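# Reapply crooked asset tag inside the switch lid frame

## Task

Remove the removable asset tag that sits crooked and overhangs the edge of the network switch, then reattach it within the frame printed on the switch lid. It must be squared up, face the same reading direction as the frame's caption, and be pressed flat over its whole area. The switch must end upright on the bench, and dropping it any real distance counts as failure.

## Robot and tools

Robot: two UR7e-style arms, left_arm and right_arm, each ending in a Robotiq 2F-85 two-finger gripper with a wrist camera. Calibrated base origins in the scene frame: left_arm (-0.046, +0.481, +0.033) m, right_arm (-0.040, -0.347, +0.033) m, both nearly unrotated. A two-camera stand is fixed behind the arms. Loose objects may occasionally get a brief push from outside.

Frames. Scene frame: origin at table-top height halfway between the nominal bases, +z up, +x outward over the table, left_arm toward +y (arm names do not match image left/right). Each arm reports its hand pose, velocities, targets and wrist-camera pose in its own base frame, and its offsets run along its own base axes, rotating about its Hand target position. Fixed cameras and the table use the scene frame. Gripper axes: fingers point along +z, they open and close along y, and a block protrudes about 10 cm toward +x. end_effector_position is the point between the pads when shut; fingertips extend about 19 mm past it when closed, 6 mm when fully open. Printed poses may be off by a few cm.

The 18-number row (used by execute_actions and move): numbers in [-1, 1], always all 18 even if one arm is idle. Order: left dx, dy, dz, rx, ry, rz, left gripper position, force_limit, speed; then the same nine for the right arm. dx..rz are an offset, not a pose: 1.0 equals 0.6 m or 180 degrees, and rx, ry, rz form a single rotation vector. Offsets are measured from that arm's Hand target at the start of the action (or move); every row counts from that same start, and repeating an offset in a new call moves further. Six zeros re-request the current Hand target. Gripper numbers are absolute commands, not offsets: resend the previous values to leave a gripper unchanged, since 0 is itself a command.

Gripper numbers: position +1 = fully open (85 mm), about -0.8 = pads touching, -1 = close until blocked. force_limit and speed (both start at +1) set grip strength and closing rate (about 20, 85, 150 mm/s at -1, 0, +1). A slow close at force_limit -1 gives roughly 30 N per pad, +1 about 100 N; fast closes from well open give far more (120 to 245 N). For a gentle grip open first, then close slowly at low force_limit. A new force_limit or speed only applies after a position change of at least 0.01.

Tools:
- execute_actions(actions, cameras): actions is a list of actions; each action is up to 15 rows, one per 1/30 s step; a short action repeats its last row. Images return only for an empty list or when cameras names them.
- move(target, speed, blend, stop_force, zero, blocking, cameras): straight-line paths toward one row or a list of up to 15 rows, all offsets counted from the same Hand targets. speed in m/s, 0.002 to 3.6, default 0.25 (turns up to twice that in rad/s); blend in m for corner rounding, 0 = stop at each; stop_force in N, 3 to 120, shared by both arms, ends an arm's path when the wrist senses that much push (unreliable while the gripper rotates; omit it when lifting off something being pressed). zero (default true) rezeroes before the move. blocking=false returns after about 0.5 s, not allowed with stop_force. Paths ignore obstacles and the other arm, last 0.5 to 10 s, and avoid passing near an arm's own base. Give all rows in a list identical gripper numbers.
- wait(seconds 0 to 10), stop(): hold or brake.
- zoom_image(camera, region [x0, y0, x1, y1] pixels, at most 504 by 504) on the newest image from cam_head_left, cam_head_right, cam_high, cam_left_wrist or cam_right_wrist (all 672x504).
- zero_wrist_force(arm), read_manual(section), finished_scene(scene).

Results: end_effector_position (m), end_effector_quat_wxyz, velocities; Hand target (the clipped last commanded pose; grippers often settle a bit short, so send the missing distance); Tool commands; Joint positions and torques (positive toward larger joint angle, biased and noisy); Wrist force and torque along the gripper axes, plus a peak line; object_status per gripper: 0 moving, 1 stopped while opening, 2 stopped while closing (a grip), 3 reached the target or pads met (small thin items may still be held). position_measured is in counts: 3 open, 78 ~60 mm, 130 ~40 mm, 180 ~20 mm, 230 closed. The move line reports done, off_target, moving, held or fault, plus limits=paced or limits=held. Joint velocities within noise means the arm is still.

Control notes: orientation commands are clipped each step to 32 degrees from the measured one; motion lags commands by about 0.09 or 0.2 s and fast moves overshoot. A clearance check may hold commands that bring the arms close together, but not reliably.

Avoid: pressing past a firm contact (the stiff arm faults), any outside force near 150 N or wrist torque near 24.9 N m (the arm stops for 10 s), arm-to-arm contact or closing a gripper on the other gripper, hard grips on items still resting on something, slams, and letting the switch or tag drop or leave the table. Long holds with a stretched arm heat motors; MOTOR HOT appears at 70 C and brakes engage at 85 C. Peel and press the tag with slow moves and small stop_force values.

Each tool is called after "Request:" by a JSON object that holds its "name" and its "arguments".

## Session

Request:
{"name": "execute_actions", "arguments": {"actions": []}}

Request:
{"name": "zoom_image", "arguments": {"camera": "cam_high", "region": [250, 200, 450, 350]}}

Scene clock: 0.00 s.
left_arm: end_effector_position=(+0.8535, -0.6355, +0.2515) position_measured=3 object_status=3 end_effector_quat_wxyz=(+0.083, +0.748, -0.424, +0.504) | right_arm: end_effector_position=(+0.5948, +0.0773, +0.3534) position_measured=3 object_status=3 end_effector_quat_wxyz=(-0.041, +0.893, -0.447, +0.027)
Joint positions: left_arm=[-0.789 -0.407 0.518 -2.752 -1.475 -2.841] | right_arm=[3.488 -1.736 -1.36 -1.52 1.587 -1.865]
Joint velocities: within noise
Joint torques (N m): no reading
Wrist force (N): no reading
Wrist torque (N m): no reading
Wrist force, peak (N): no reading
Hand target: left_arm +0.8535, -0.6355, +0.2515; +0.083, +0.748, -0.424, +0.504 | right_arm +0.5948, +0.0773, +0.3534; -0.041, +0.893, -0.447, +0.027
Tool commands: left_gripper/position=+1.0 left_gripper/force_limit=+1.0 left_gripper/speed=+1.0 right_gripper/position=+1.0 right_gripper/force_limit=+1.0 right_gripper/speed=+1.0

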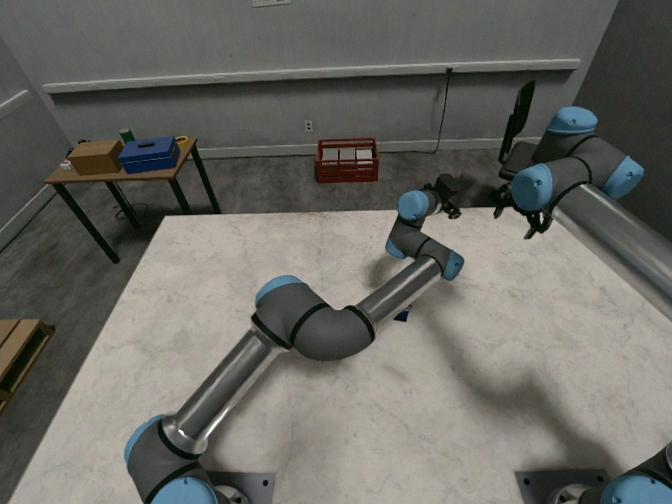

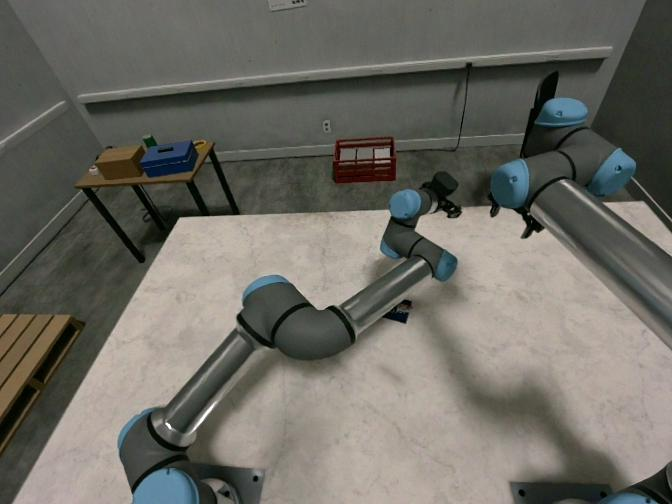

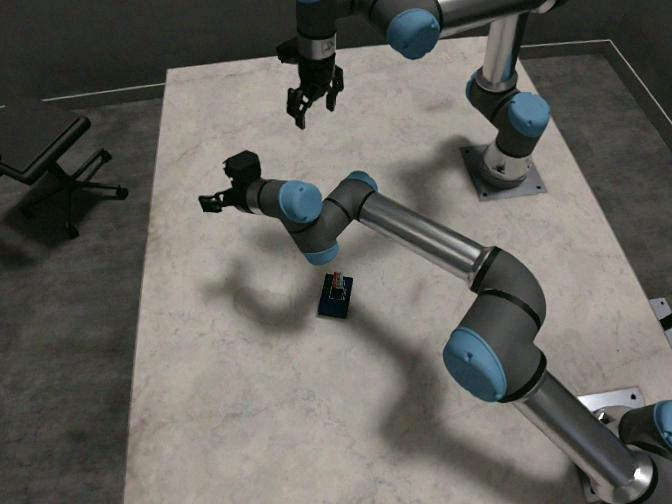

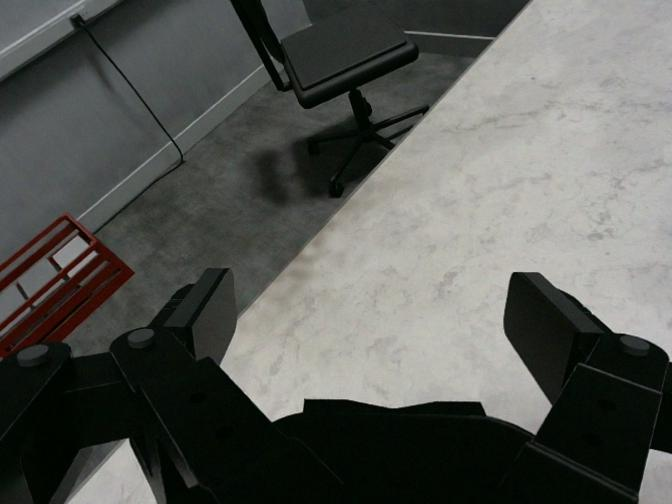

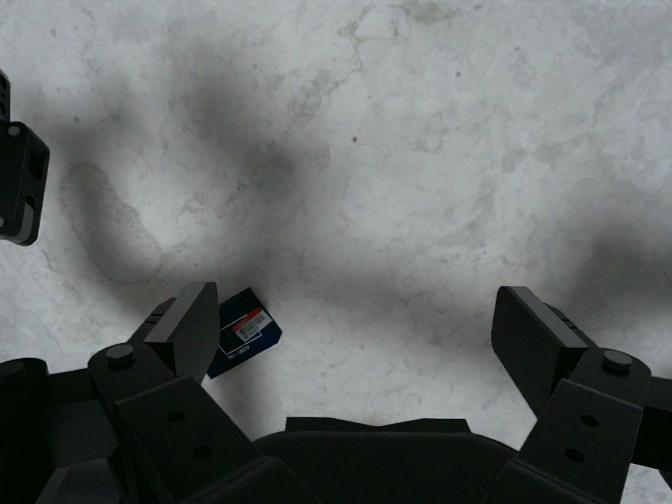

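Scaled by 2.520.

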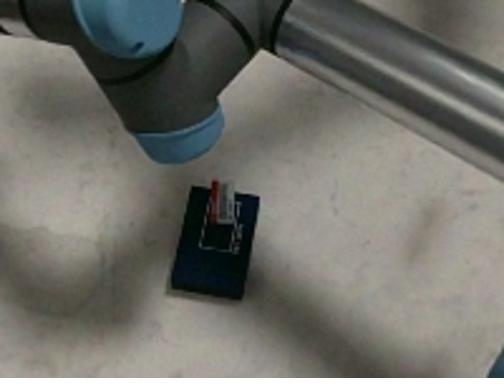

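Request:
{"name": "zoom_image", "arguments": {"camera": "cam_right_wrist", "region": [195, 275, 295, 385]}}

Scaled by 4.582.

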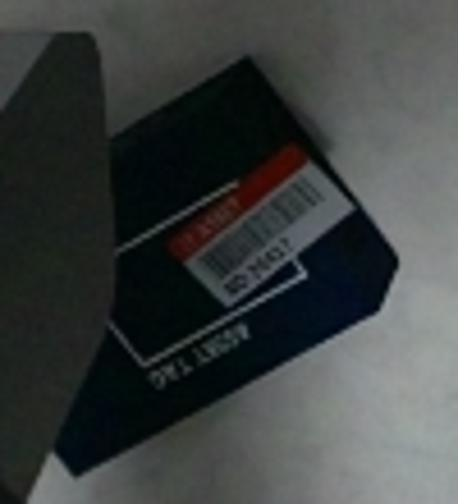

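Request:
{"name": "move", "arguments": {"target": [[-0.756,0.558,0.083,0.2843,-0.178,-0.1409,-0.6,-1,0,0,0,0,0,0,0,1,0,0]], "speed": 0.4}}

Request:
{"name": "move", "arguments": {"target": [0,0,0,0,0,0,-0.6,-1,0,-0.047,0.422,-0.25,-0.0388,-0.003,0.711,1,0,0], "speed": 0.4, "cameras": ["cam_right_wrist","cam_high"]}}

Scene clock: 59.07 s.
left_arm: end_effector_position=(+0.3999, -0.3007, +0.3013) position_measured=205 object_status=3 end_effector_quat_wxyz=(+0.253, -0.442, +0.749, -0.425) | right_arm: end_effector_position=(+0.5948, +0.0773, +0.3534) position_measured=3 object_status=3 end_effector_quat_wxyz=(-0.041, +0.893, -0.447, +0.027)
Joint positions: left_arm=[-1.246 -1.921 2.476 -3.017 -0.949 -2.008] | right_arm=[3.488 -1.736 -1.36 -1.52 1.587 -1.865]
Joint torques (N m): left_arm=[-6.23 -15.93 -13.98 -1.86 3.19 -2.34] | right_arm=[0.39 35.77 25.38 3.11 0.02 -0.23]
Wrist force (N): left_arm=[-1.0 -1.5 0.0] | right_arm=[0.2 0.1 -0.1]
Wrist torque (N m): left_arm=[0.00 -0.21 -0.18] | right_arm=[0.00 -0.03 -0.01]
Wrist force, peak (N): left_arm=[-1.3 -1.7 -0.8] | right_arm=[0.0 0.2 0.5]
Hand target: left_arm +0.3999, -0.3007, +0.3013; +0.253, -0.442, +0.749, -0.425 | right_arm +0.5948, +0.0773, +0.3534; -0.041, +0.893, -0.447, +0.027
Off the commanded pose: left_arm 0.000 m, 0 deg | right_arm 0.000 m, 0 deg.
move: done

Scene clock: 62.57 s.
left_arm: end_effector_position=(+0.3999, -0.3007, +0.3013) position_measured=205 object_status=3 end_effector_quat_wxyz=(+0.253, -0.442, +0.749, -0.425) | right_arm: end_effector_position=(+0.5666, +0.3305, +0.2034) position_measured=3 object_status=3 end_effector_quat_wxyz=(+0.000, +0.794, +0.608, +0.001)
Joint positions: left_arm=[-1.246 -1.921 2.476 -3.017 -0.948 -2.008] | right_arm=[3.874 -1.961 -1.426 -1.324 1.571 -3.715]
Joint torques (N m): left_arm=[-6.02 -15.06 -15.76 -1.37 3.09 -2.14] | right_arm=[9.11 31.74 31.87 4.72 -0.46 -2]
Wrist force (N): left_arm=[-1.0 -1.6 0.0] | right_arm=[0.3 0.3 -0.2]
Wrist torque (N m): left_arm=[0.00 -0.21 -0.18] | right_arm=[0.03 -0.02 0.07]
Wrist force, peak (N): left_arm=[-1.6 -1.9 0.1] | right_arm=[0.9 0.7 -0.3]
Hand target: left_arm +0.3999, -0.3007, +0.3013; +0.253, -0.442, +0.749, -0.425 | right_arm +0.5666, +0.3305, +0.2034; +0.000, +0.794, +0.608, +0.001
Off the commanded pose: left_arm 0.000 m, 0 deg | right_arm 0.000 m, 0 deg.
move: done
Images, in order (width x height): cam_high 672x504, cam_right_wrist 672x504.

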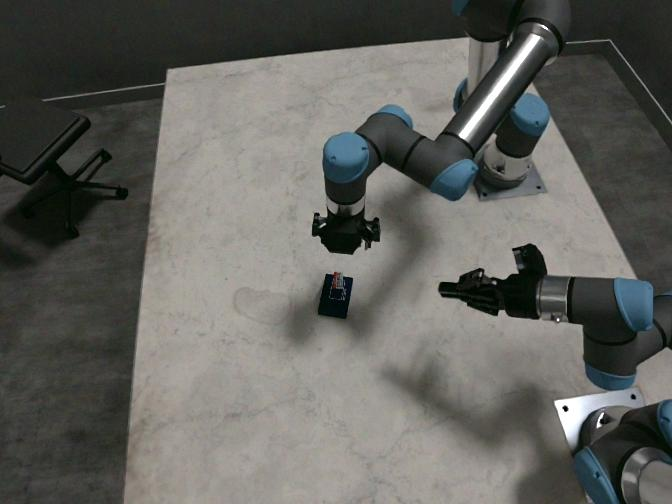

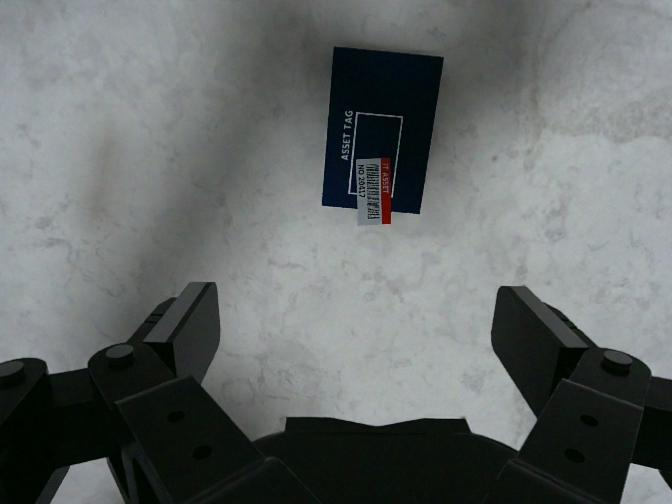

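Request:
{"name": "move", "arguments": {"target": [0,0,0,0,0,0,-0.6,-1,0,0.0507,0.0433,-0.255,0,0,-0.0267,1,0,0], "speed": 0.25, "cameras": ["cam_right_wrist"]}}

Scene clock: 83.07 s.
left_arm: end_effector_position=(+0.3999, -0.3007, +0.3013) position_measured=205 object_status=3 end_effector_quat_wxyz=(+0.253, -0.442, +0.749, -0.425) | right_arm: end_effector_position=(+0.5970, +0.3565, +0.0505) position_measured=3 object_status=3 end_effector_quat_wxyz=(+0.000, +0.819, +0.574, +0.001)
Joint positions: left_arm=[-1.246 -1.921 2.476 -3.017 -0.948 -2.008] | right_arm=[3.873 -2.188 -1.494 -1.029 1.571 -3.633]
Joint torques (N m): left_arm=[-6.23 -15.48 -17.73 -1.3 3.09 -2.13] | right_arm=[-8.55 38.39 29.63 4.77 -1.55 1.16]
Wrist force (N): left_arm=[-1.2 -1.4 0.6] | right_arm=[-0.3 -0.2 0.1]
Wrist torque (N m): left_arm=[0.00 -0.18 -0.19] | right_arm=[-0.02 0.06 -0.03]
Wrist force, peak (N): left_arm=[-1.2 -1.9 0.2] | right_arm=[-0.1 -0.3 -2.0]
Hand target: left_arm +0.3999, -0.3007, +0.3013; +0.253, -0.442, +0.749, -0.425 | right_arm +0.5970, +0.3565, +0.0504; +0.000, +0.819, +0.574, +0.001
Off the commanded pose: left_arm 0.000 m, 0 deg | right_arm 0.000 m, 0 deg.
move: done
Images, in order (width x height): cam_right_wrist 672x504.

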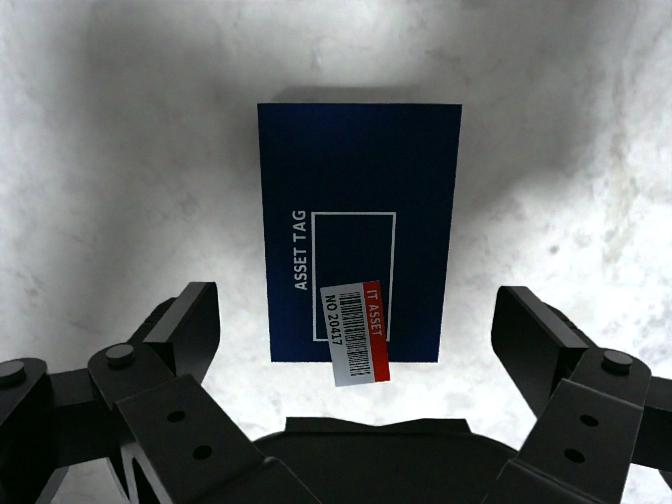

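Request:
{"name": "move", "arguments": {"target": [0,0,0,0,0,0,-0.6,-1,0,0,0,-0.111,0,0,0,1,0,0], "speed": 0.04, "stop_force": 12, "cameras": ["cam_right_wrist"]}}

Request:
{"name": "move", "arguments": {"target": [0,0,0,0,0,0,-0.6,-1,0,0,0,0,0,0,0,-1,-1,-1], "cameras": ["cam_right_wrist"]}}

Scene clock: 90.33 s.
left_arm: end_effector_position=(+0.3999, -0.3007, +0.3013) position_measured=205 object_status=3 end_effector_quat_wxyz=(+0.253, -0.442, +0.749, -0.425) | right_arm: end_effector_position=(+0.5970, +0.3565, -0.0162) position_measured=3 object_status=3 end_effector_quat_wxyz=(+0.000, +0.819, +0.574, +0.001)
Joint positions: left_arm=[-1.246 -1.921 2.476 -3.017 -0.948 -2.008] | right_arm=[3.873 -2.278 -1.539 -0.894 1.571 -3.633]
Joint torques (N m): left_arm=[-5.77 -14.84 -20.66 -1.37 3.02 -2] | right_arm=[-3.19 39.98 12.23 4.71 -0.64 0.48]
Wrist force (N): left_arm=[-1.4 -1.3 0.2] | right_arm=[-0.1 0.5 0.3]
Wrist torque (N m): left_arm=[0.01 -0.14 -0.18] | right_arm=[0.10 0.04 0.01]
Wrist force, peak (N): left_arm=[-1.3 -1.8 0.2] | right_arm=[-0.4 0.4 0.5]
Hand target: left_arm +0.3999, -0.3007, +0.3013; +0.253, -0.442, +0.749, -0.425 | right_arm +0.5970, +0.3565, -0.0162; +0.000, +0.819, +0.574, +0.001
Off the commanded pose: left_arm 0.000 m, 0 deg | right_arm 0.000 m, 0 deg.
move: done
Images, in order (width x height): cam_right_wrist 672x504.

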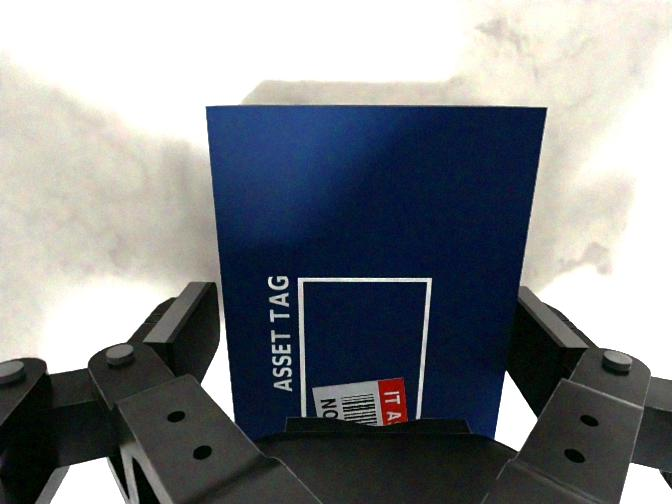

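Scene clock: 91.23 s.
left_arm: end_effector_position=(+0.3999, -0.3007, +0.3013) position_measured=205 object_status=3 end_effector_quat_wxyz=(+0.253, -0.442, +0.749, -0.425) | right_arm: end_effector_position=(+0.5970, +0.3565, -0.0162) position_measured=36 object_status=0 end_effector_quat_wxyz=(+0.000, +0.819, +0.574, +0.001)
Joint positions: left_arm=[-1.246 -1.921 2.476 -3.017 -0.948 -2.008] | right_arm=[3.873 -2.278 -1.539 -0.894 1.571 -3.633]
Joint torques (N m): left_arm=[-5.7 -15.24 -20.98 -1.33 3.05 -2.11] | right_arm=[-2.26 41.37 11.56 0.1 2.93 -0.07]
Wrist force (N): left_arm=[-1.0 -1.6 0.2] | right_arm=[-5.3 3.2 -13.8]
Wrist torque (N m): left_arm=[0.00 -0.20 -0.19] | right_arm=[-0.02 0.19 -0.09]
Wrist force, peak (N): left_arm=[-1.3 -1.8 0.3] | right_arm=[-5.5 2.8 -14.3]
Hand target: left_arm +0.3999, -0.3007, +0.3013; +0.253, -0.442, +0.749, -0.425 | right_arm +0.5970, +0.3565, -0.0162; +0.000, +0.819, +0.574, +0.001
Off the commanded pose: left_arm 0.000 m, 0 deg | right_arm 0.000 m, 0 deg.
move: done
Images, in order (width x height): cam_right_wrist 672x504.

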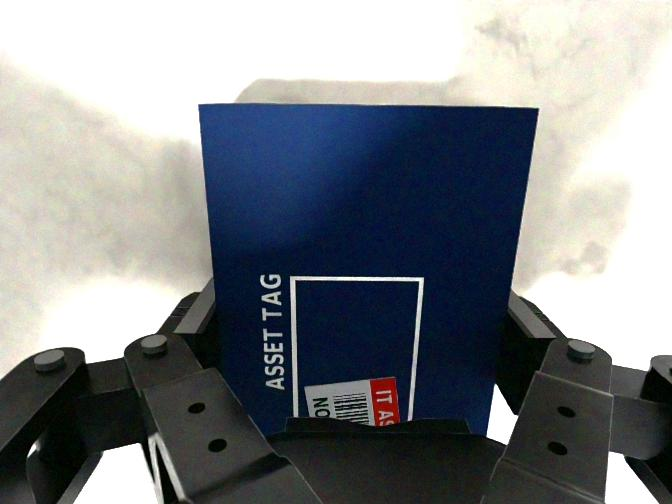

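Request:
{"name": "move", "arguments": {"target": [[0,0,0,0,0,0,-0.6,-1,0,0,0,0.025,0,0,0,-1,-1,-1],[0,0,0,0,0,0,-0.6,-1,0,-0.0367,0.0855,0.025,0,0,-0.568,-1,-1,-1]], "speed": [0.04,0.25], "cameras": ["cam_right_wrist","cam_high"]}}

Scene clock: 99.73 s.
left_arm: end_effector_position=(+0.3999, -0.3007, +0.3013) position_measured=205 object_status=3 end_effector_quat_wxyz=(+0.253, -0.442, +0.749, -0.425) | right_arm: end_effector_position=(+0.5750, +0.4078, -0.0012) position_measured=36 object_status=2 end_effector_quat_wxyz=(+0.001, +0.961, -0.277, +0.001)
Joint positions: left_arm=[-1.246 -1.921 2.476 -3.017 -0.948 -2.008] | right_arm=[3.949 -2.275 -1.495 -0.943 1.569 -1.773]
Joint torques (N m): left_arm=[-5.65 -14.44 -22.35 -1.37 3 -2.09] | right_arm=[9.47 42.37 30.23 1.38 -1.48 1.13]
Wrist force (N): left_arm=[-1.0 -1.4 0.5] | right_arm=[-0.4 0.2 3.7]
Wrist torque (N m): left_arm=[0.01 -0.20 -0.19] | right_arm=[0.06 0.09 0.02]
Wrist force, peak (N): left_arm=[-1.5 -1.7 0.0] | right_arm=[-5.2 3.8 -14.6]
Hand target: left_arm +0.3999, -0.3007, +0.3013; +0.253, -0.442, +0.749, -0.425 | right_arm +0.5750, +0.4078, -0.0012; +0.001, +0.961, -0.277, +0.001
Off the commanded pose: left_arm 0.000 m, 0 deg | right_arm 0.000 m, 0 deg.
move: done
Images, in order (width x height): cam_high 672x504, cam_right_wrist 672x504.

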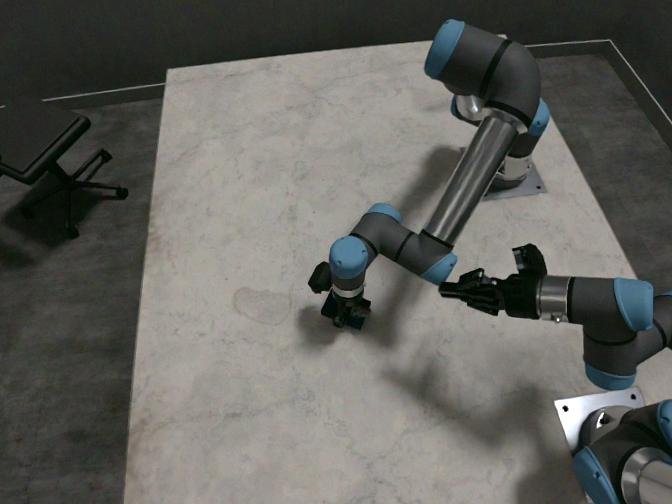

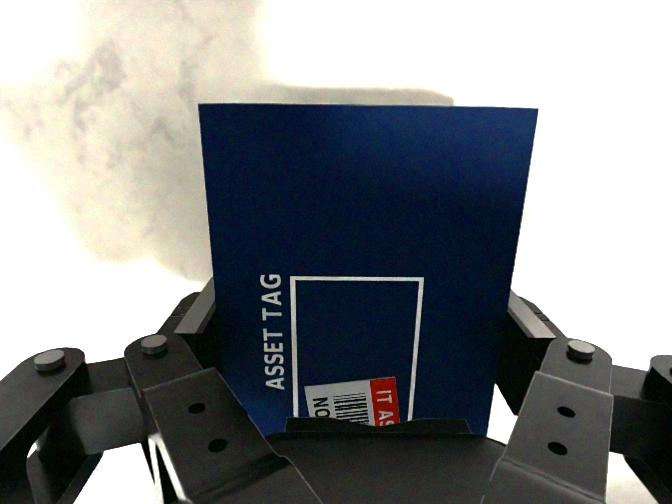

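Request:
{"name": "move", "arguments": {"target": [0,0,0,0,0,0,-0.6,-1,0,0,0,-0.027,0,0,0,-1,-1,-1], "speed": 0.03, "stop_force": 8}}

Request:
{"name": "move", "arguments": {"target": [0,0,0,0,0,0,-0.6,-1,0,0,0,0,0,0,0,1,-1,-1]}}

Request:
{"name": "move", "arguments": {"target": [0,0,0,0,0,0,-0.6,-1,0,0,0,0.23,0,0,0,1,-1,-1], "speed": 0.15}}

Request:
{"name": "move", "arguments": {"target": [0,0,0,0,0,0,-0.6,-1,0,0.0467,-0.0292,-0.03,0,0,0.511,-1,0,0], "speed": 0.4, "cameras": ["cam_right_wrist"]}}

Scene clock: 111.03 s.
left_arm: end_effector_position=(+0.3999, -0.3007, +0.3013) position_measured=205 object_status=3 end_effector_quat_wxyz=(+0.253, -0.442, +0.749, -0.425) | right_arm: end_effector_position=(+0.5750, +0.4078, -0.0158) position_measured=36 object_status=2 end_effector_quat_wxyz=(+0.001, +0.961, -0.277, +0.001)
Joint positions: left_arm=[-1.246 -1.921 2.476 -3.017 -0.948 -2.008] | right_arm=[3.949 -2.296 -1.502 -0.915 1.569 -1.772]
Joint torques (N m): left_arm=[-5.06 -14.97 -22.13 -1.33 2.96 -1.99] | right_arm=[9.99 67.95 29.04 1.54 -0.95 1.16]
Wrist force (N): left_arm=[-1.3 -1.5 0.3] | right_arm=[0.1 2.3 -1.6]
Wrist torque (N m): left_arm=[0.00 -0.15 -0.19] | right_arm=[0.07 -0.02 0.01]
Wrist force, peak (N): left_arm=[-1.2 -1.9 0.3] | right_arm=[-3.6 13.8 -23.4]
Hand target: left_arm +0.3999, -0.3007, +0.3013; +0.253, -0.442, +0.749, -0.425 | right_arm +0.5750, +0.4078, -0.0158; +0.001, +0.961, -0.277, +0.001 (not the last commanded pose)
Off the commanded pose: left_arm 0.000 m, 0 deg | right_arm 0.002 m, 0 deg.
move: contact (right_arm)

Scene clock: 111.93 s.
left_arm: end_effector_position=(+0.3999, -0.3007, +0.3013) position_measured=205 object_status=3 end_effector_quat_wxyz=(+0.253, -0.442, +0.749, -0.425) | right_arm: end_effector_position=(+0.5750, +0.4078, -0.0158) position_measured=3 object_status=0 end_effector_quat_wxyz=(+0.001, +0.961, -0.277, +0.001)
Joint positions: left_arm=[-1.246 -1.921 2.476 -3.017 -0.948 -2.008] | right_arm=[3.949 -2.296 -1.502 -0.915 1.569 -1.772]
Joint torques (N m): left_arm=[-6.15 -14.88 -22.54 -1.39 2.94 -1.93] | right_arm=[9.25 68.42 26.45 2.31 -0.63 0.97]
Wrist force (N): left_arm=[-1.0 -1.6 0.5] | right_arm=[0.0 -0.2 -0.1]
Wrist torque (N m): left_arm=[-0.02 -0.20 -0.18] | right_arm=[-0.02 0.04 0.00]
Wrist force, peak (N): left_arm=[-1.2 -2.0 0.2] | right_arm=[0.3 2.4 -2.3]
Hand target: left_arm +0.3999, -0.3007, +0.3013; +0.253, -0.442, +0.749, -0.425 | right_arm +0.5750, +0.4078, -0.0158; +0.001, +0.961, -0.277, +0.001
Off the commanded pose: left_arm 0.000 m, 0 deg | right_arm 0.000 m, 0 deg.
move: done

Scene clock: 113.47 s.
left_arm: end_effector_position=(+0.3999, -0.3007, +0.3013) position_measured=205 object_status=3 end_effector_quat_wxyz=(+0.253, -0.442, +0.749, -0.425) | right_arm: end_effector_position=(+0.5750, +0.4077, +0.1221) position_measured=3 object_status=3 end_effector_quat_wxyz=(+0.001, +0.961, -0.277, +0.001)
Joint positions: left_arm=[-1.246 -1.921 2.476 -3.017 -0.948 -2.008] | right_arm=[3.949 -2.135 -1.379 -1.199 1.569 -1.772]
Joint torques (N m): left_arm=[-5.22 -14.51 -22.81 -1.47 2.96 -1.86] | right_arm=[6.47 65.7 32.05 0.89 1.21 0.98]
Wrist force (N): left_arm=[-1.1 -1.5 0.5] | right_arm=[0.2 -0.5 -0.2]
Wrist torque (N m): left_arm=[0.00 -0.19 -0.18] | right_arm=[-0.06 0.00 0.00]
Wrist force, peak (N): left_arm=[-1.2 -1.8 0.2] | right_arm=[0.3 -0.3 -1.6]
Hand target: left_arm +0.3999, -0.3007, +0.3013; +0.253, -0.442, +0.749, -0.425 | right_arm +0.5750, +0.4078, +0.1222; +0.001, +0.961, -0.277, +0.001
Off the commanded pose: left_arm 0.000 m, 0 deg | right_arm 0.000 m, 0 deg.
move: done

Scene clock: 116.23 s.
left_arm: end_effector_position=(+0.3999, -0.3007, +0.3013) position_measured=205 object_status=3 end_effector_quat_wxyz=(+0.253, -0.442, +0.749, -0.425) | right_arm: end_effector_position=(+0.6030, +0.3903, +0.1042) position_measured=232 object_status=3 end_effector_quat_wxyz=(+0.000, +0.867, +0.498, +0.001)
Joint positions: left_arm=[-1.246 -1.921 2.476 -3.017 -0.948 -2.008] | right_arm=[3.903 -2.18 -1.354 -1.177 1.57 -3.424]
Joint torques (N m): left_arm=[-5.12 -14.21 -22.03 -1.4 2.99 -1.91] | right_arm=[-8.4 40.92 30.72 1.19 1.71 -1.96]
Wrist force (N): left_arm=[-1.1 -1.3 0.1] | right_arm=[0.1 -0.2 -0.2]
Wrist torque (N m): left_arm=[0.04 -0.19 -0.19] | right_arm=[-0.02 0.03 0.10]
Wrist force, peak (N): left_arm=[-1.5 -1.9 0.1] | right_arm=[0.1 -0.8 -0.2]
Hand target: left_arm +0.3999, -0.3007, +0.3013; +0.253, -0.442, +0.749, -0.425 | right_arm +0.6030, +0.3903, +0.1042; +0.000, +0.867, +0.499, +0.001
Off the commanded pose: left_arm 0.000 m, 0 deg | right_arm 0.000 m, 0 deg.
move: done
Images, in order (width x height): cam_right_wrist 672x504.

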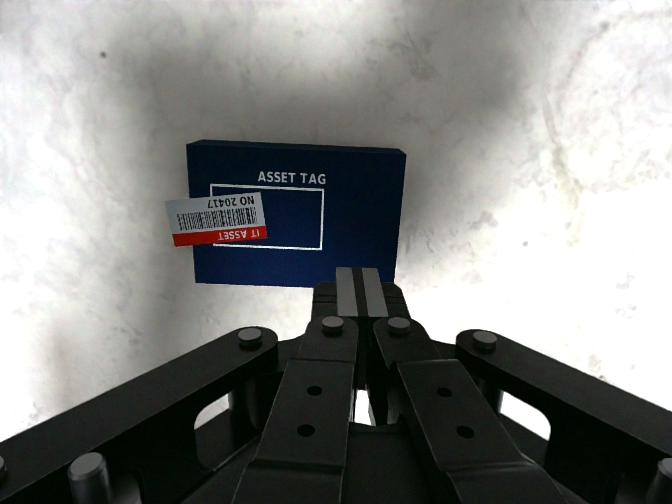

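Request:
{"name": "move", "arguments": {"target": [[0.13,-0.08,-0.3,0,0,-0.019,-0.5,-1,-0.5,0.0072,-0.0042,-0.12,0,0,0,-1,0,0],[0.1373,-0.0857,-0.4027,0,0,-0.019,-0.5,-1,-0.5,0.0072,-0.0042,-0.12,0,0,0,-1,0,0]], "speed": 0.2, "blend": [0.02,0]}}

Request:
{"name": "move", "arguments": {"target": [0,0,0,0,0,0,-0.5,-1,-0.5,0,0,-0.035,0,0,0,-1,0,0], "speed": 0.02, "stop_force": 15, "cameras": ["cam_right_wrist","cam_left_wrist"]}}

Request:
{"name": "zoom_image", "arguments": {"camera": "cam_left_wrist", "region": [260, 120, 460, 270]}}

Scene clock: 147.70 s.
left_arm: end_effector_position=(+0.4823, -0.3521, +0.0598) position_measured=192 object_status=3 end_effector_quat_wxyz=(+0.240, -0.419, +0.761, -0.432) | right_arm: end_effector_position=(+0.6073, +0.3878, +0.0322) position_measured=232 object_status=3 end_effector_quat_wxyz=(+0.000, +0.867, +0.499, +0.001)
Joint positions: left_arm=[-1.033 -0.912 2.388 -4.029 -1.169 -1.823] | right_arm=[3.896 -2.262 -1.417 -1.032 1.57 -3.431]
Joint torques (N m): left_arm=[6.39 -30.37 -11.48 -4.82 -2.26 1.93] | right_arm=[-8.75 41.42 13.82 4.76 1.32 -1.76]
Wrist force (N): left_arm=[-1.0 -1.1 -0.5] | right_arm=[0.1 -0.2 0.0]
Wrist torque (N m): left_arm=[0.08 -0.17 -0.35] | right_arm=[-0.03 0.03 0.10]
Wrist force, peak (N): left_arm=[-1.3 -2.5 -0.9] | right_arm=[0.5 -0.5 0.2]
Hand target: left_arm +0.4823, -0.3521, +0.0597; +0.240, -0.419, +0.761, -0.432 | right_arm +0.6073, +0.3878, +0.0322; +0.000, +0.867, +0.499, +0.001
Off the commanded pose: left_arm 0.000 m, 0 deg | right_arm 0.000 m, 0 deg.
move: done

Scene clock: 149.80 s.
left_arm: end_effector_position=(+0.4823, -0.3521, +0.0597) position_measured=192 object_status=3 end_effector_quat_wxyz=(+0.240, -0.419, +0.761, -0.432) | right_arm: end_effector_position=(+0.6073, +0.3878, +0.0173) position_measured=232 object_status=3 end_effector_quat_wxyz=(+0.000, +0.867, +0.499, +0.001)
Joint positions: left_arm=[-1.033 -0.912 2.388 -4.029 -1.169 -1.823] | right_arm=[3.896 -2.281 -1.428 -1.002 1.57 -3.431]
Joint torques (N m): left_arm=[6.3 -30.91 -11.61 -4.82 -2.2 1.85] | right_arm=[0.33 56.82 23.04 -0.13 0.8 -1.67]
Wrist force (N): left_arm=[-0.9 -1.2 -0.6] | right_arm=[-0.2 -1.0 -17.3]
Wrist torque (N m): left_arm=[0.05 -0.19 -0.35] | right_arm=[0.00 0.09 0.10]
Wrist force, peak (N): left_arm=[-0.8 -1.6 -0.6] | right_arm=[-15.4 -4.7 -44.6]
Hand target: left_arm +0.4823, -0.3521, +0.0597; +0.240, -0.419, +0.761, -0.432 | right_arm +0.6073, +0.3878, +0.0173; +0.000, +0.867, +0.499, +0.001 (not the last commanded pose)
Off the commanded pose: left_arm 0.000 m, 0 deg | right_arm 0.006 m, 0 deg.
move: contact (right_arm)
Images, in order (width x height): cam_left_wrist 672x504, cam_right_wrist 672x504.

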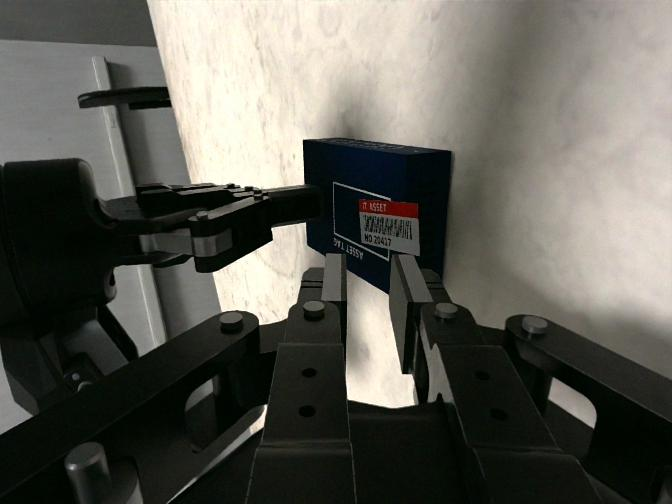

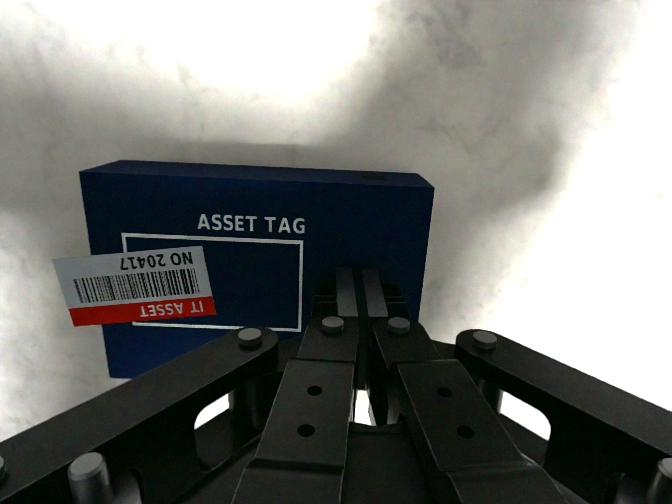

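Scaled by 2.520.

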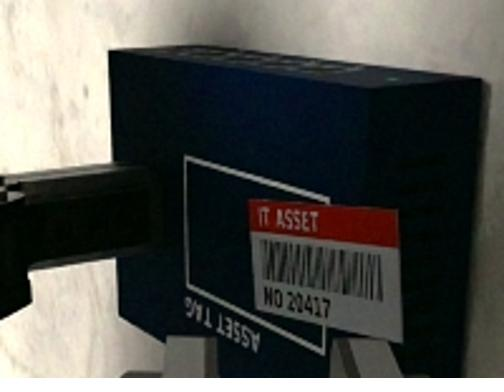

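Request:
{"name": "move", "arguments": {"target": [[0.038,-0.0285,-0.0942,0,0,0,-0.5,-1,-0.5,0,0,0,0,0,0,-1,0,0],[0.055,-0.0388,-0.0942,0,0,0,-0.5,-1,-0.5,0,0,0,0,0,0,-1,0,0]], "speed": [0.15,0.03], "cameras": ["cam_left_wrist","cam_right_wrist"]}}

Request:
{"name": "move", "arguments": {"target": [0,0,0,0,0,0,-0.65,-1,-1,0,0,0,0,0,0,-1,0,0], "cameras": ["cam_left_wrist"]}}

Request:
{"name": "zoom_image", "arguments": {"camera": "cam_left_wrist", "region": [280, 170, 440, 290]}}

Scene clock: 173.67 s.
left_arm: end_effector_position=(+0.5152, -0.3754, +0.0032) position_measured=192 object_status=3 end_effector_quat_wxyz=(+0.240, -0.419, +0.761, -0.432) | right_arm: end_effector_position=(+0.6073, +0.3878, +0.0174) position_measured=232 object_status=3 end_effector_quat_wxyz=(+0.000, +0.867, +0.499, +0.001)
Joint positions: left_arm=[-0.991 -0.72 2.236 -4.079 -1.204 -1.798] | right_arm=[3.896 -2.281 -1.428 -1.002 1.57 -3.431]
Joint torques (N m): left_arm=[6.48 -36.77 -11.66 -1.1 -2.5 2.06] | right_arm=[3.45 57.02 23.03 2.15 0.83 -1.5]
Wrist force (N): left_arm=[-1.2 -0.9 -0.6] | right_arm=[-0.5 -1.1 -16.3]
Wrist torque (N m): left_arm=[0.11 -0.14 -0.38] | right_arm=[-0.04 0.12 0.10]
Wrist force, peak (N): left_arm=[-1.0 -2.0 -1.5] | right_arm=[-0.1 -1.2 -17.9]
Hand target: left_arm +0.5153, -0.3754, +0.0032; +0.240, -0.419, +0.761, -0.432 | right_arm +0.6073, +0.3878, +0.0173; +0.000, +0.867, +0.499, +0.001
Off the commanded pose: left_arm 0.000 m, 0 deg | right_arm 0.000 m, 0 deg.
move: done
Images, in order (width x height): cam_left_wrist 672x504, cam_right_wrist 672x504.

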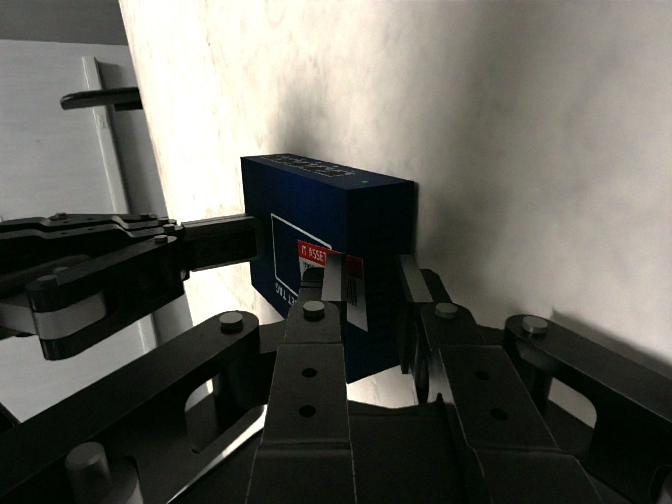

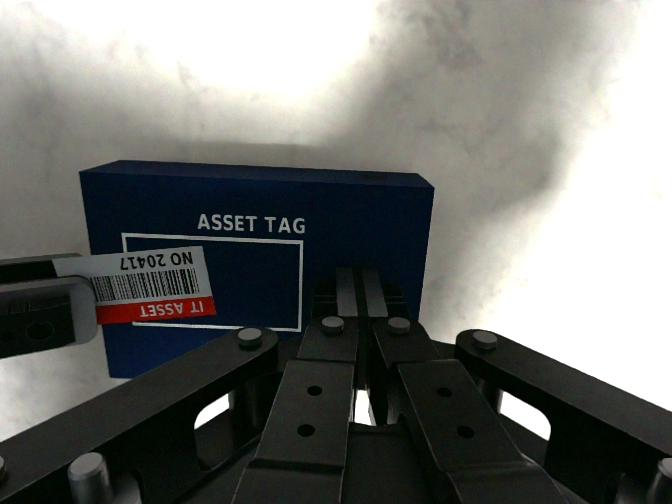

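Scene clock: 174.50 s.
left_arm: end_effector_position=(+0.5153, -0.3754, +0.0032) position_measured=210 object_status=0 end_effector_quat_wxyz=(+0.240, -0.419, +0.761, -0.432) | right_arm: end_effector_position=(+0.6073, +0.3878, +0.0174) position_measured=232 object_status=3 end_effector_quat_wxyz=(+0.000, +0.867, +0.499, +0.001)
Joint positions: left_arm=[-0.991 -0.72 2.236 -4.079 -1.204 -1.798] | right_arm=[3.896 -2.281 -1.428 -1.002 1.57 -3.431]
Joint torques (N m): left_arm=[5.89 -36.42 0.54 -0.83 -2.43 1.88] | right_arm=[4.01 56.48 21.63 2.13 0.94 -1.28]
Wrist force (N): left_arm=[-1.3 -13.6 -2.0] | right_arm=[-1.2 -2.3 -17.3]
Wrist torque (N m): left_arm=[0.26 -0.19 -0.41] | right_arm=[-0.04 0.11 0.10]
Wrist force, peak (N): left_arm=[-1.1 -14.3 -2.4] | right_arm=[-1.1 -2.3 -17.9]
Hand target: left_arm +0.5153, -0.3754, +0.0032; +0.240, -0.419, +0.761, -0.432 | right_arm +0.6073, +0.3878, +0.0173; +0.000, +0.867, +0.499, +0.001
Off the commanded pose: left_arm 0.000 m, 0 deg | right_arm 0.000 m, 0 deg.
move: done
Images, in order (width x height): cam_left_wrist 672x504.

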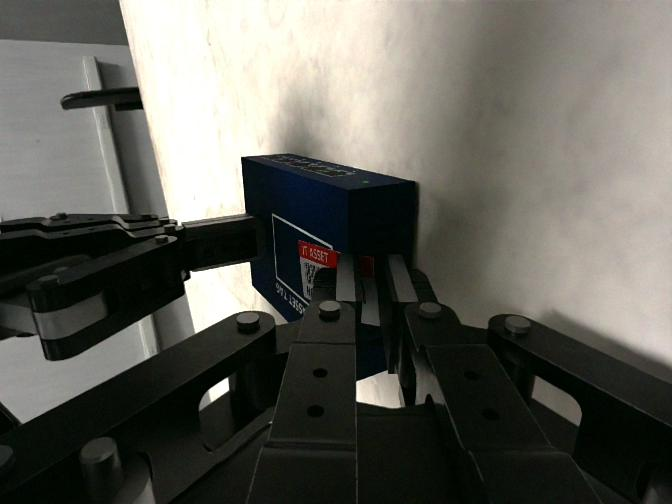

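Scaled by 3.150.

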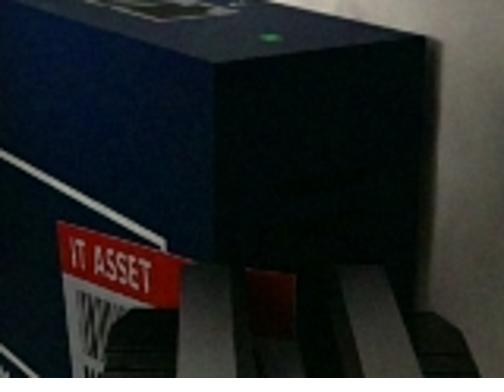

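Request:
{"name": "move", "arguments": {"target": [0,0,0,0,0,0,-1,-0.7,-1,0,0,0,0,0,0,-1,0,0]}}

Request:
{"name": "move", "arguments": {"target": [[0.0015,-0.001,0.012,0,0,0,-1,-0.7,-1,0,0,0,0,0,0,-1,0,0]], "speed": 0.015, "cameras": ["cam_left_wrist","cam_right_wrist"]}}

Scene clock: 178.73 s.
left_arm: end_effector_position=(+0.5153, -0.3754, +0.0032) position_measured=230 object_status=3 end_effector_quat_wxyz=(+0.240, -0.419, +0.761, -0.432) | right_arm: end_effector_position=(+0.6073, +0.3878, +0.0174) position_measured=232 object_status=3 end_effector_quat_wxyz=(+0.000, +0.867, +0.499, +0.001)
Joint positions: left_arm=[-0.991 -0.72 2.236 -4.079 -1.204 -1.798] | right_arm=[3.896 -2.281 -1.428 -1.002 1.57 -3.431]
Joint torques (N m): left_arm=[1.81 -39.1 2 -2.09 -2.43 1.69] | right_arm=[3.8 56.06 22.97 2.24 0.92 -0.99]
Wrist force (N): left_arm=[-2.8 -12.8 0.2] | right_arm=[-1.6 -2.4 -16.9]
Wrist torque (N m): left_arm=[0.24 -0.20 -0.39] | right_arm=[-0.03 0.11 0.10]
Wrist force, peak (N): left_arm=[-1.6 -16.9 -10.0] | right_arm=[-1.1 -2.3 -18.2]
Hand target: left_arm +0.5153, -0.3754, +0.0032; +0.240, -0.419, +0.761, -0.432 | right_arm +0.6073, +0.3878, +0.0173; +0.000, +0.867, +0.499, +0.001
Off the commanded pose: left_arm 0.000 m, 0 deg | right_arm 0.000 m, 0 deg.
move: done

Scene clock: 179.57 s.
left_arm: end_effector_position=(+0.5162, -0.3760, +0.0103) position_measured=230 object_status=3 end_effector_quat_wxyz=(+0.240, -0.419, +0.761, -0.432) | right_arm: end_effector_position=(+0.6073, +0.3878, +0.0174) position_measured=232 object_status=3 end_effector_quat_wxyz=(+0.000, +0.867, +0.499, +0.001)
Joint positions: left_arm=[-0.99 -0.741 2.239 -4.061 -1.205 -1.797] | right_arm=[3.896 -2.281 -1.428 -1.002 1.57 -3.431]
Joint torques (N m): left_arm=[5.5 -51.16 -0.66 -2.06 -2.08 1.89] | right_arm=[3.91 54.76 22.17 2.25 0.8 -1.06]
Wrist force (N): left_arm=[-1.8 2.7 -5.9] | right_arm=[-1.4 -0.1 -15.0]
Wrist torque (N m): left_arm=[-0.02 -0.34 -0.37] | right_arm=[-0.09 0.12 0.10]
Wrist force, peak (N): left_arm=[-2.7 -13.8 -0.2] | right_arm=[-1.3 -2.6 -17.8]
Hand target: left_arm +0.5162, -0.3760, +0.0104; +0.240, -0.419, +0.761, -0.432 | right_arm +0.6073, +0.3878, +0.0173; +0.000, +0.867, +0.499, +0.001
Off the commanded pose: left_arm 0.000 m, 0 deg | right_arm 0.000 m, 0 deg.
move: done
Images, in order (width x height): cam_left_wrist 672x504, cam_right_wrist 672x504.

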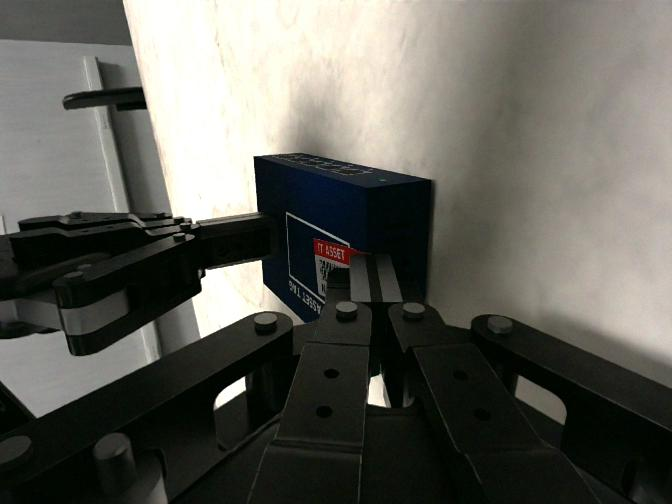

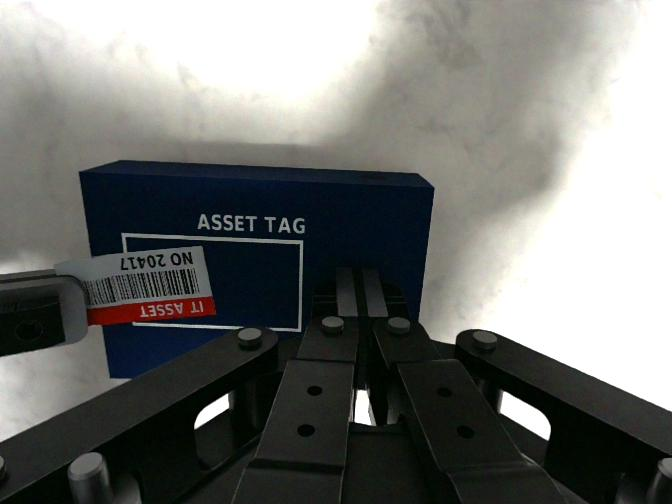

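Request:
{"name": "move", "arguments": {"target": [[0.004,-0.0025,0.022,0,0,0,-1,-0.7,-1,0,0,0,0,0,0,-1,0,0],[0.022,-0.0135,0.075,0,0,0,-1,-0.7,-1,0,0,0,0,0,0,-1,0,0]], "speed": 0.015, "blend": [0.005,0], "cameras": ["cam_left_wrist","cam_right_wrist"]}}

Scene clock: 188.70 s.
left_arm: end_effector_position=(+0.5293, -0.3841, +0.0553) position_measured=230 object_status=3 end_effector_quat_wxyz=(+0.240, -0.419, +0.761, -0.432) | right_arm: end_effector_position=(+0.6073, +0.3878, +0.0174) position_measured=232 object_status=3 end_effector_quat_wxyz=(+0.000, +0.867, +0.499, +0.001)
Joint positions: left_arm=[-0.974 -0.866 2.223 -3.923 -1.218 -1.788] | right_arm=[3.896 -2.281 -1.428 -1.002 1.57 -3.431]
Joint torques (N m): left_arm=[6.31 -47.65 -14.31 -1.06 -2.23 1.86] | right_arm=[5.03 51.07 18.08 2.2 0.74 -0.56]
Wrist force (N): left_arm=[0.1 -1.7 -1.1] | right_arm=[-0.1 -1.5 -15.7]
Wrist torque (N m): left_arm=[0.02 -0.33 -0.36] | right_arm=[-0.04 0.05 0.09]
Wrist force, peak (N): left_arm=[-1.7 2.4 9.2] | right_arm=[-2.9 2.3 -20.9]
Hand target: left_arm +0.5294, -0.3841, +0.0554; +0.240, -0.419, +0.761, -0.432 | right_arm +0.6073, +0.3878, +0.0173; +0.000, +0.867, +0.499, +0.001
Off the commanded pose: left_arm 0.000 m, 0 deg | right_arm 0.000 m, 0 deg.
move: done
Images, in order (width x height): cam_left_wrist 672x504, cam_right_wrist 672x504.

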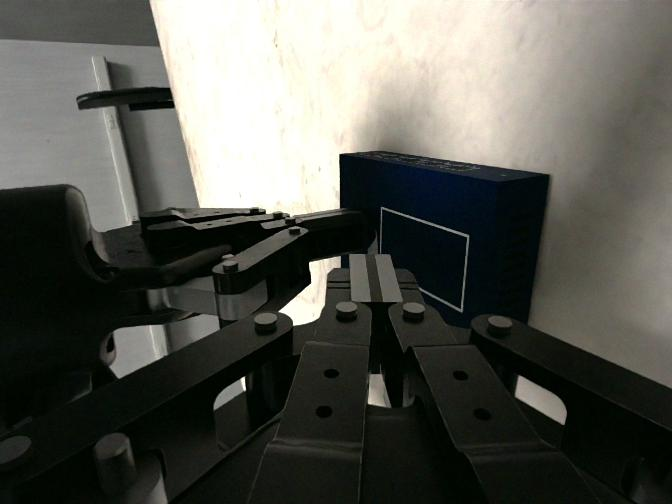

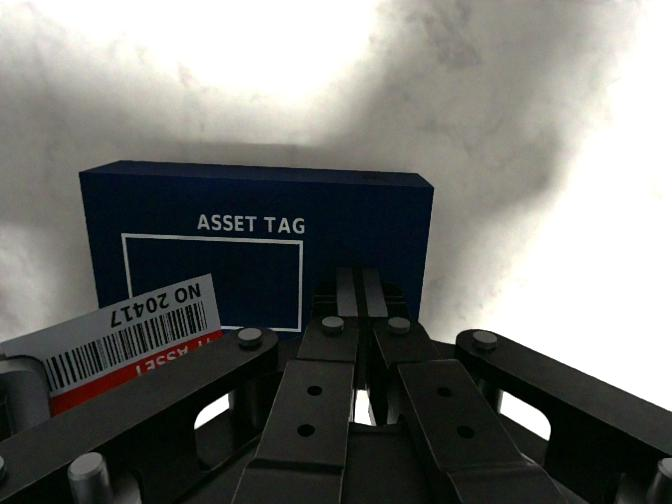

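Request:
{"name": "move", "arguments": {"target": [-0.2,0.14,0.37,0,0,0,-1,-0.7,-1,0,0,0,0,0,0,-1,0,0], "speed": 0.15}}

Request:
{"name": "move", "arguments": {"target": [0,0,0,0,0,0,-1,-0.7,-1,0,0,0.25,0,0,0,-1,0,0], "speed": 0.15, "cameras": ["cam_right_wrist"]}}

Scene clock: 203.93 s.
left_arm: end_effector_position=(+0.4094, -0.3001, +0.2774) position_measured=230 object_status=3 end_effector_quat_wxyz=(+0.240, -0.419, +0.761, -0.432) | right_arm: end_effector_position=(+0.6073, +0.3878, +0.0174) position_measured=232 object_status=3 end_effector_quat_wxyz=(+0.000, +0.867, +0.499, +0.001)
Joint positions: left_arm=[-1.169 -1.832 2.507 -3.19 -1.057 -1.909] | right_arm=[3.896 -2.281 -1.428 -1.002 1.57 -3.431]
Joint torques (N m): left_arm=[-5.85 -18.52 -26.18 -1.38 2.99 -2.15] | right_arm=[4.91 46.81 10.55 2.2 0.46 -0.16]
Wrist force (N): left_arm=[0.2 -1.2 -0.1] | right_arm=[-0.4 -1.7 -14.4]
Wrist torque (N m): left_arm=[0.00 -0.40 -0.18] | right_arm=[-0.08 0.09 0.10]
Wrist force, peak (N): left_arm=[0.2 -2.8 -1.4] | right_arm=[-0.5 -1.4 -16.3]
Hand target: left_arm +0.4094, -0.3001, +0.2774; +0.240, -0.419, +0.761, -0.432 | right_arm +0.6073, +0.3878, +0.0173; +0.000, +0.867, +0.499, +0.001
Off the commanded pose: left_arm 0.000 m, 0 deg | right_arm 0.000 m, 0 deg.
move: done

Scene clock: 205.53 s.
left_arm: end_effector_position=(+0.4094, -0.3001, +0.2774) position_measured=230 object_status=3 end_effector_quat_wxyz=(+0.240, -0.419, +0.761, -0.432) | right_arm: end_effector_position=(+0.6073, +0.3877, +0.1673) position_measured=232 object_status=3 end_effector_quat_wxyz=(+0.000, +0.867, +0.499, +0.001)
Joint positions: left_arm=[-1.17 -1.832 2.507 -3.19 -1.057 -1.909] | right_arm=[3.896 -2.137 -1.255 -1.319 1.57 -3.431]
Joint torques (N m): left_arm=[-6.31 -17.96 -25.95 -1.4 2.87 -2.17] | right_arm=[1.83 66.36 31.74 1.08 1.61 0.93]
Wrist force (N): left_arm=[0.0 -1.6 -0.2] | right_arm=[-0.2 0.0 -0.1]
Wrist torque (N m): left_arm=[-0.06 -0.37 -0.18] | right_arm=[0.01 0.06 0.12]
Wrist force, peak (N): left_arm=[-0.1 -2.1 -0.5] | right_arm=[-0.5 -1.5 -15.5]
Hand target: left_arm +0.4094, -0.3001, +0.2774; +0.240, -0.419, +0.761, -0.432 | right_arm +0.6073, +0.3878, +0.1673; +0.000, +0.867, +0.499, +0.001
Off the commanded pose: left_arm 0.000 m, 0 deg | right_arm 0.000 m, 0 deg.
move: done
Images, in order (width x height): cam_right_wrist 672x504.

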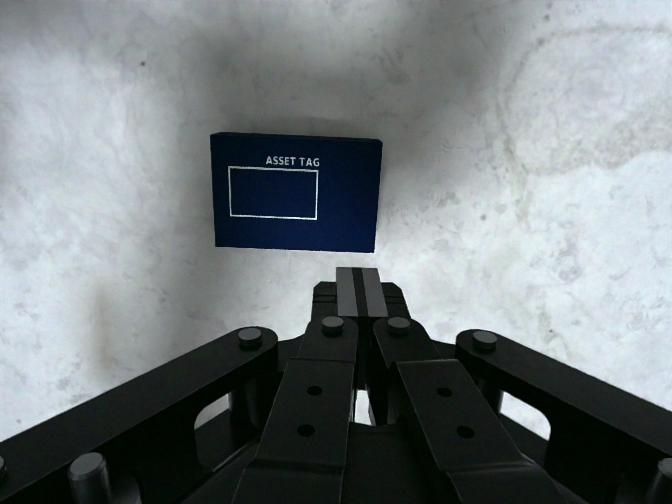

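Request:
{"name": "move", "arguments": {"target": [0,0,0,0,0,0,-1,-0.7,-1,-0.053,0.0247,-0.19,0,0,-0.5106,1,0,0], "speed": 0.4, "cameras": ["cam_right_wrist"]}}

Scene clock: 215.63 s.
left_arm: end_effector_position=(+0.4094, -0.3001, +0.2774) position_measured=230 object_status=3 end_effector_quat_wxyz=(+0.240, -0.419, +0.761, -0.432) | right_arm: end_effector_position=(+0.5755, +0.4026, +0.0534) position_measured=3 object_status=3 end_effector_quat_wxyz=(+0.001, +0.961, -0.276, +0.001)
Joint positions: left_arm=[-1.17 -1.832 2.507 -3.19 -1.057 -1.909] | right_arm=[3.944 -2.2 -1.464 -1.049 1.569 -1.78]
Joint torques (N m): left_arm=[-6.36 -17.8 -25.55 -1.38 2.89 -2.13] | right_arm=[9.24 39.16 14.32 4.6 -1.54 1.38]
Wrist force (N): left_arm=[0.1 -1.7 -0.4] | right_arm=[-0.4 -0.6 0.0]
Wrist torque (N m): left_arm=[-0.03 -0.39 -0.18] | right_arm=[-0.10 0.06 -0.03]
Wrist force, peak (N): left_arm=[0.1 -2.3 -0.6] | right_arm=[-0.4 -0.9 0.1]
Hand target: left_arm +0.4094, -0.3001, +0.2774; +0.240, -0.419, +0.761, -0.432 | right_arm +0.5755, +0.4026, +0.0533; +0.001, +0.961, -0.276, +0.001
Off the commanded pose: left_arm 0.000 m, 0 deg | right_arm 0.000 m, 0 deg.
move: done
Images, in order (width x height): cam_right_wrist 672x504.

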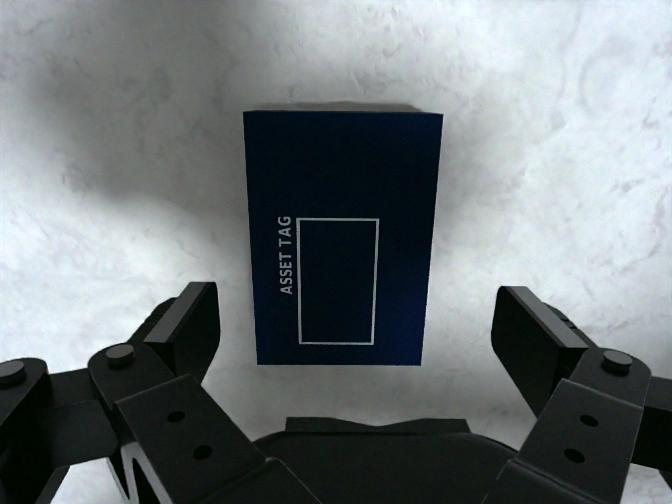

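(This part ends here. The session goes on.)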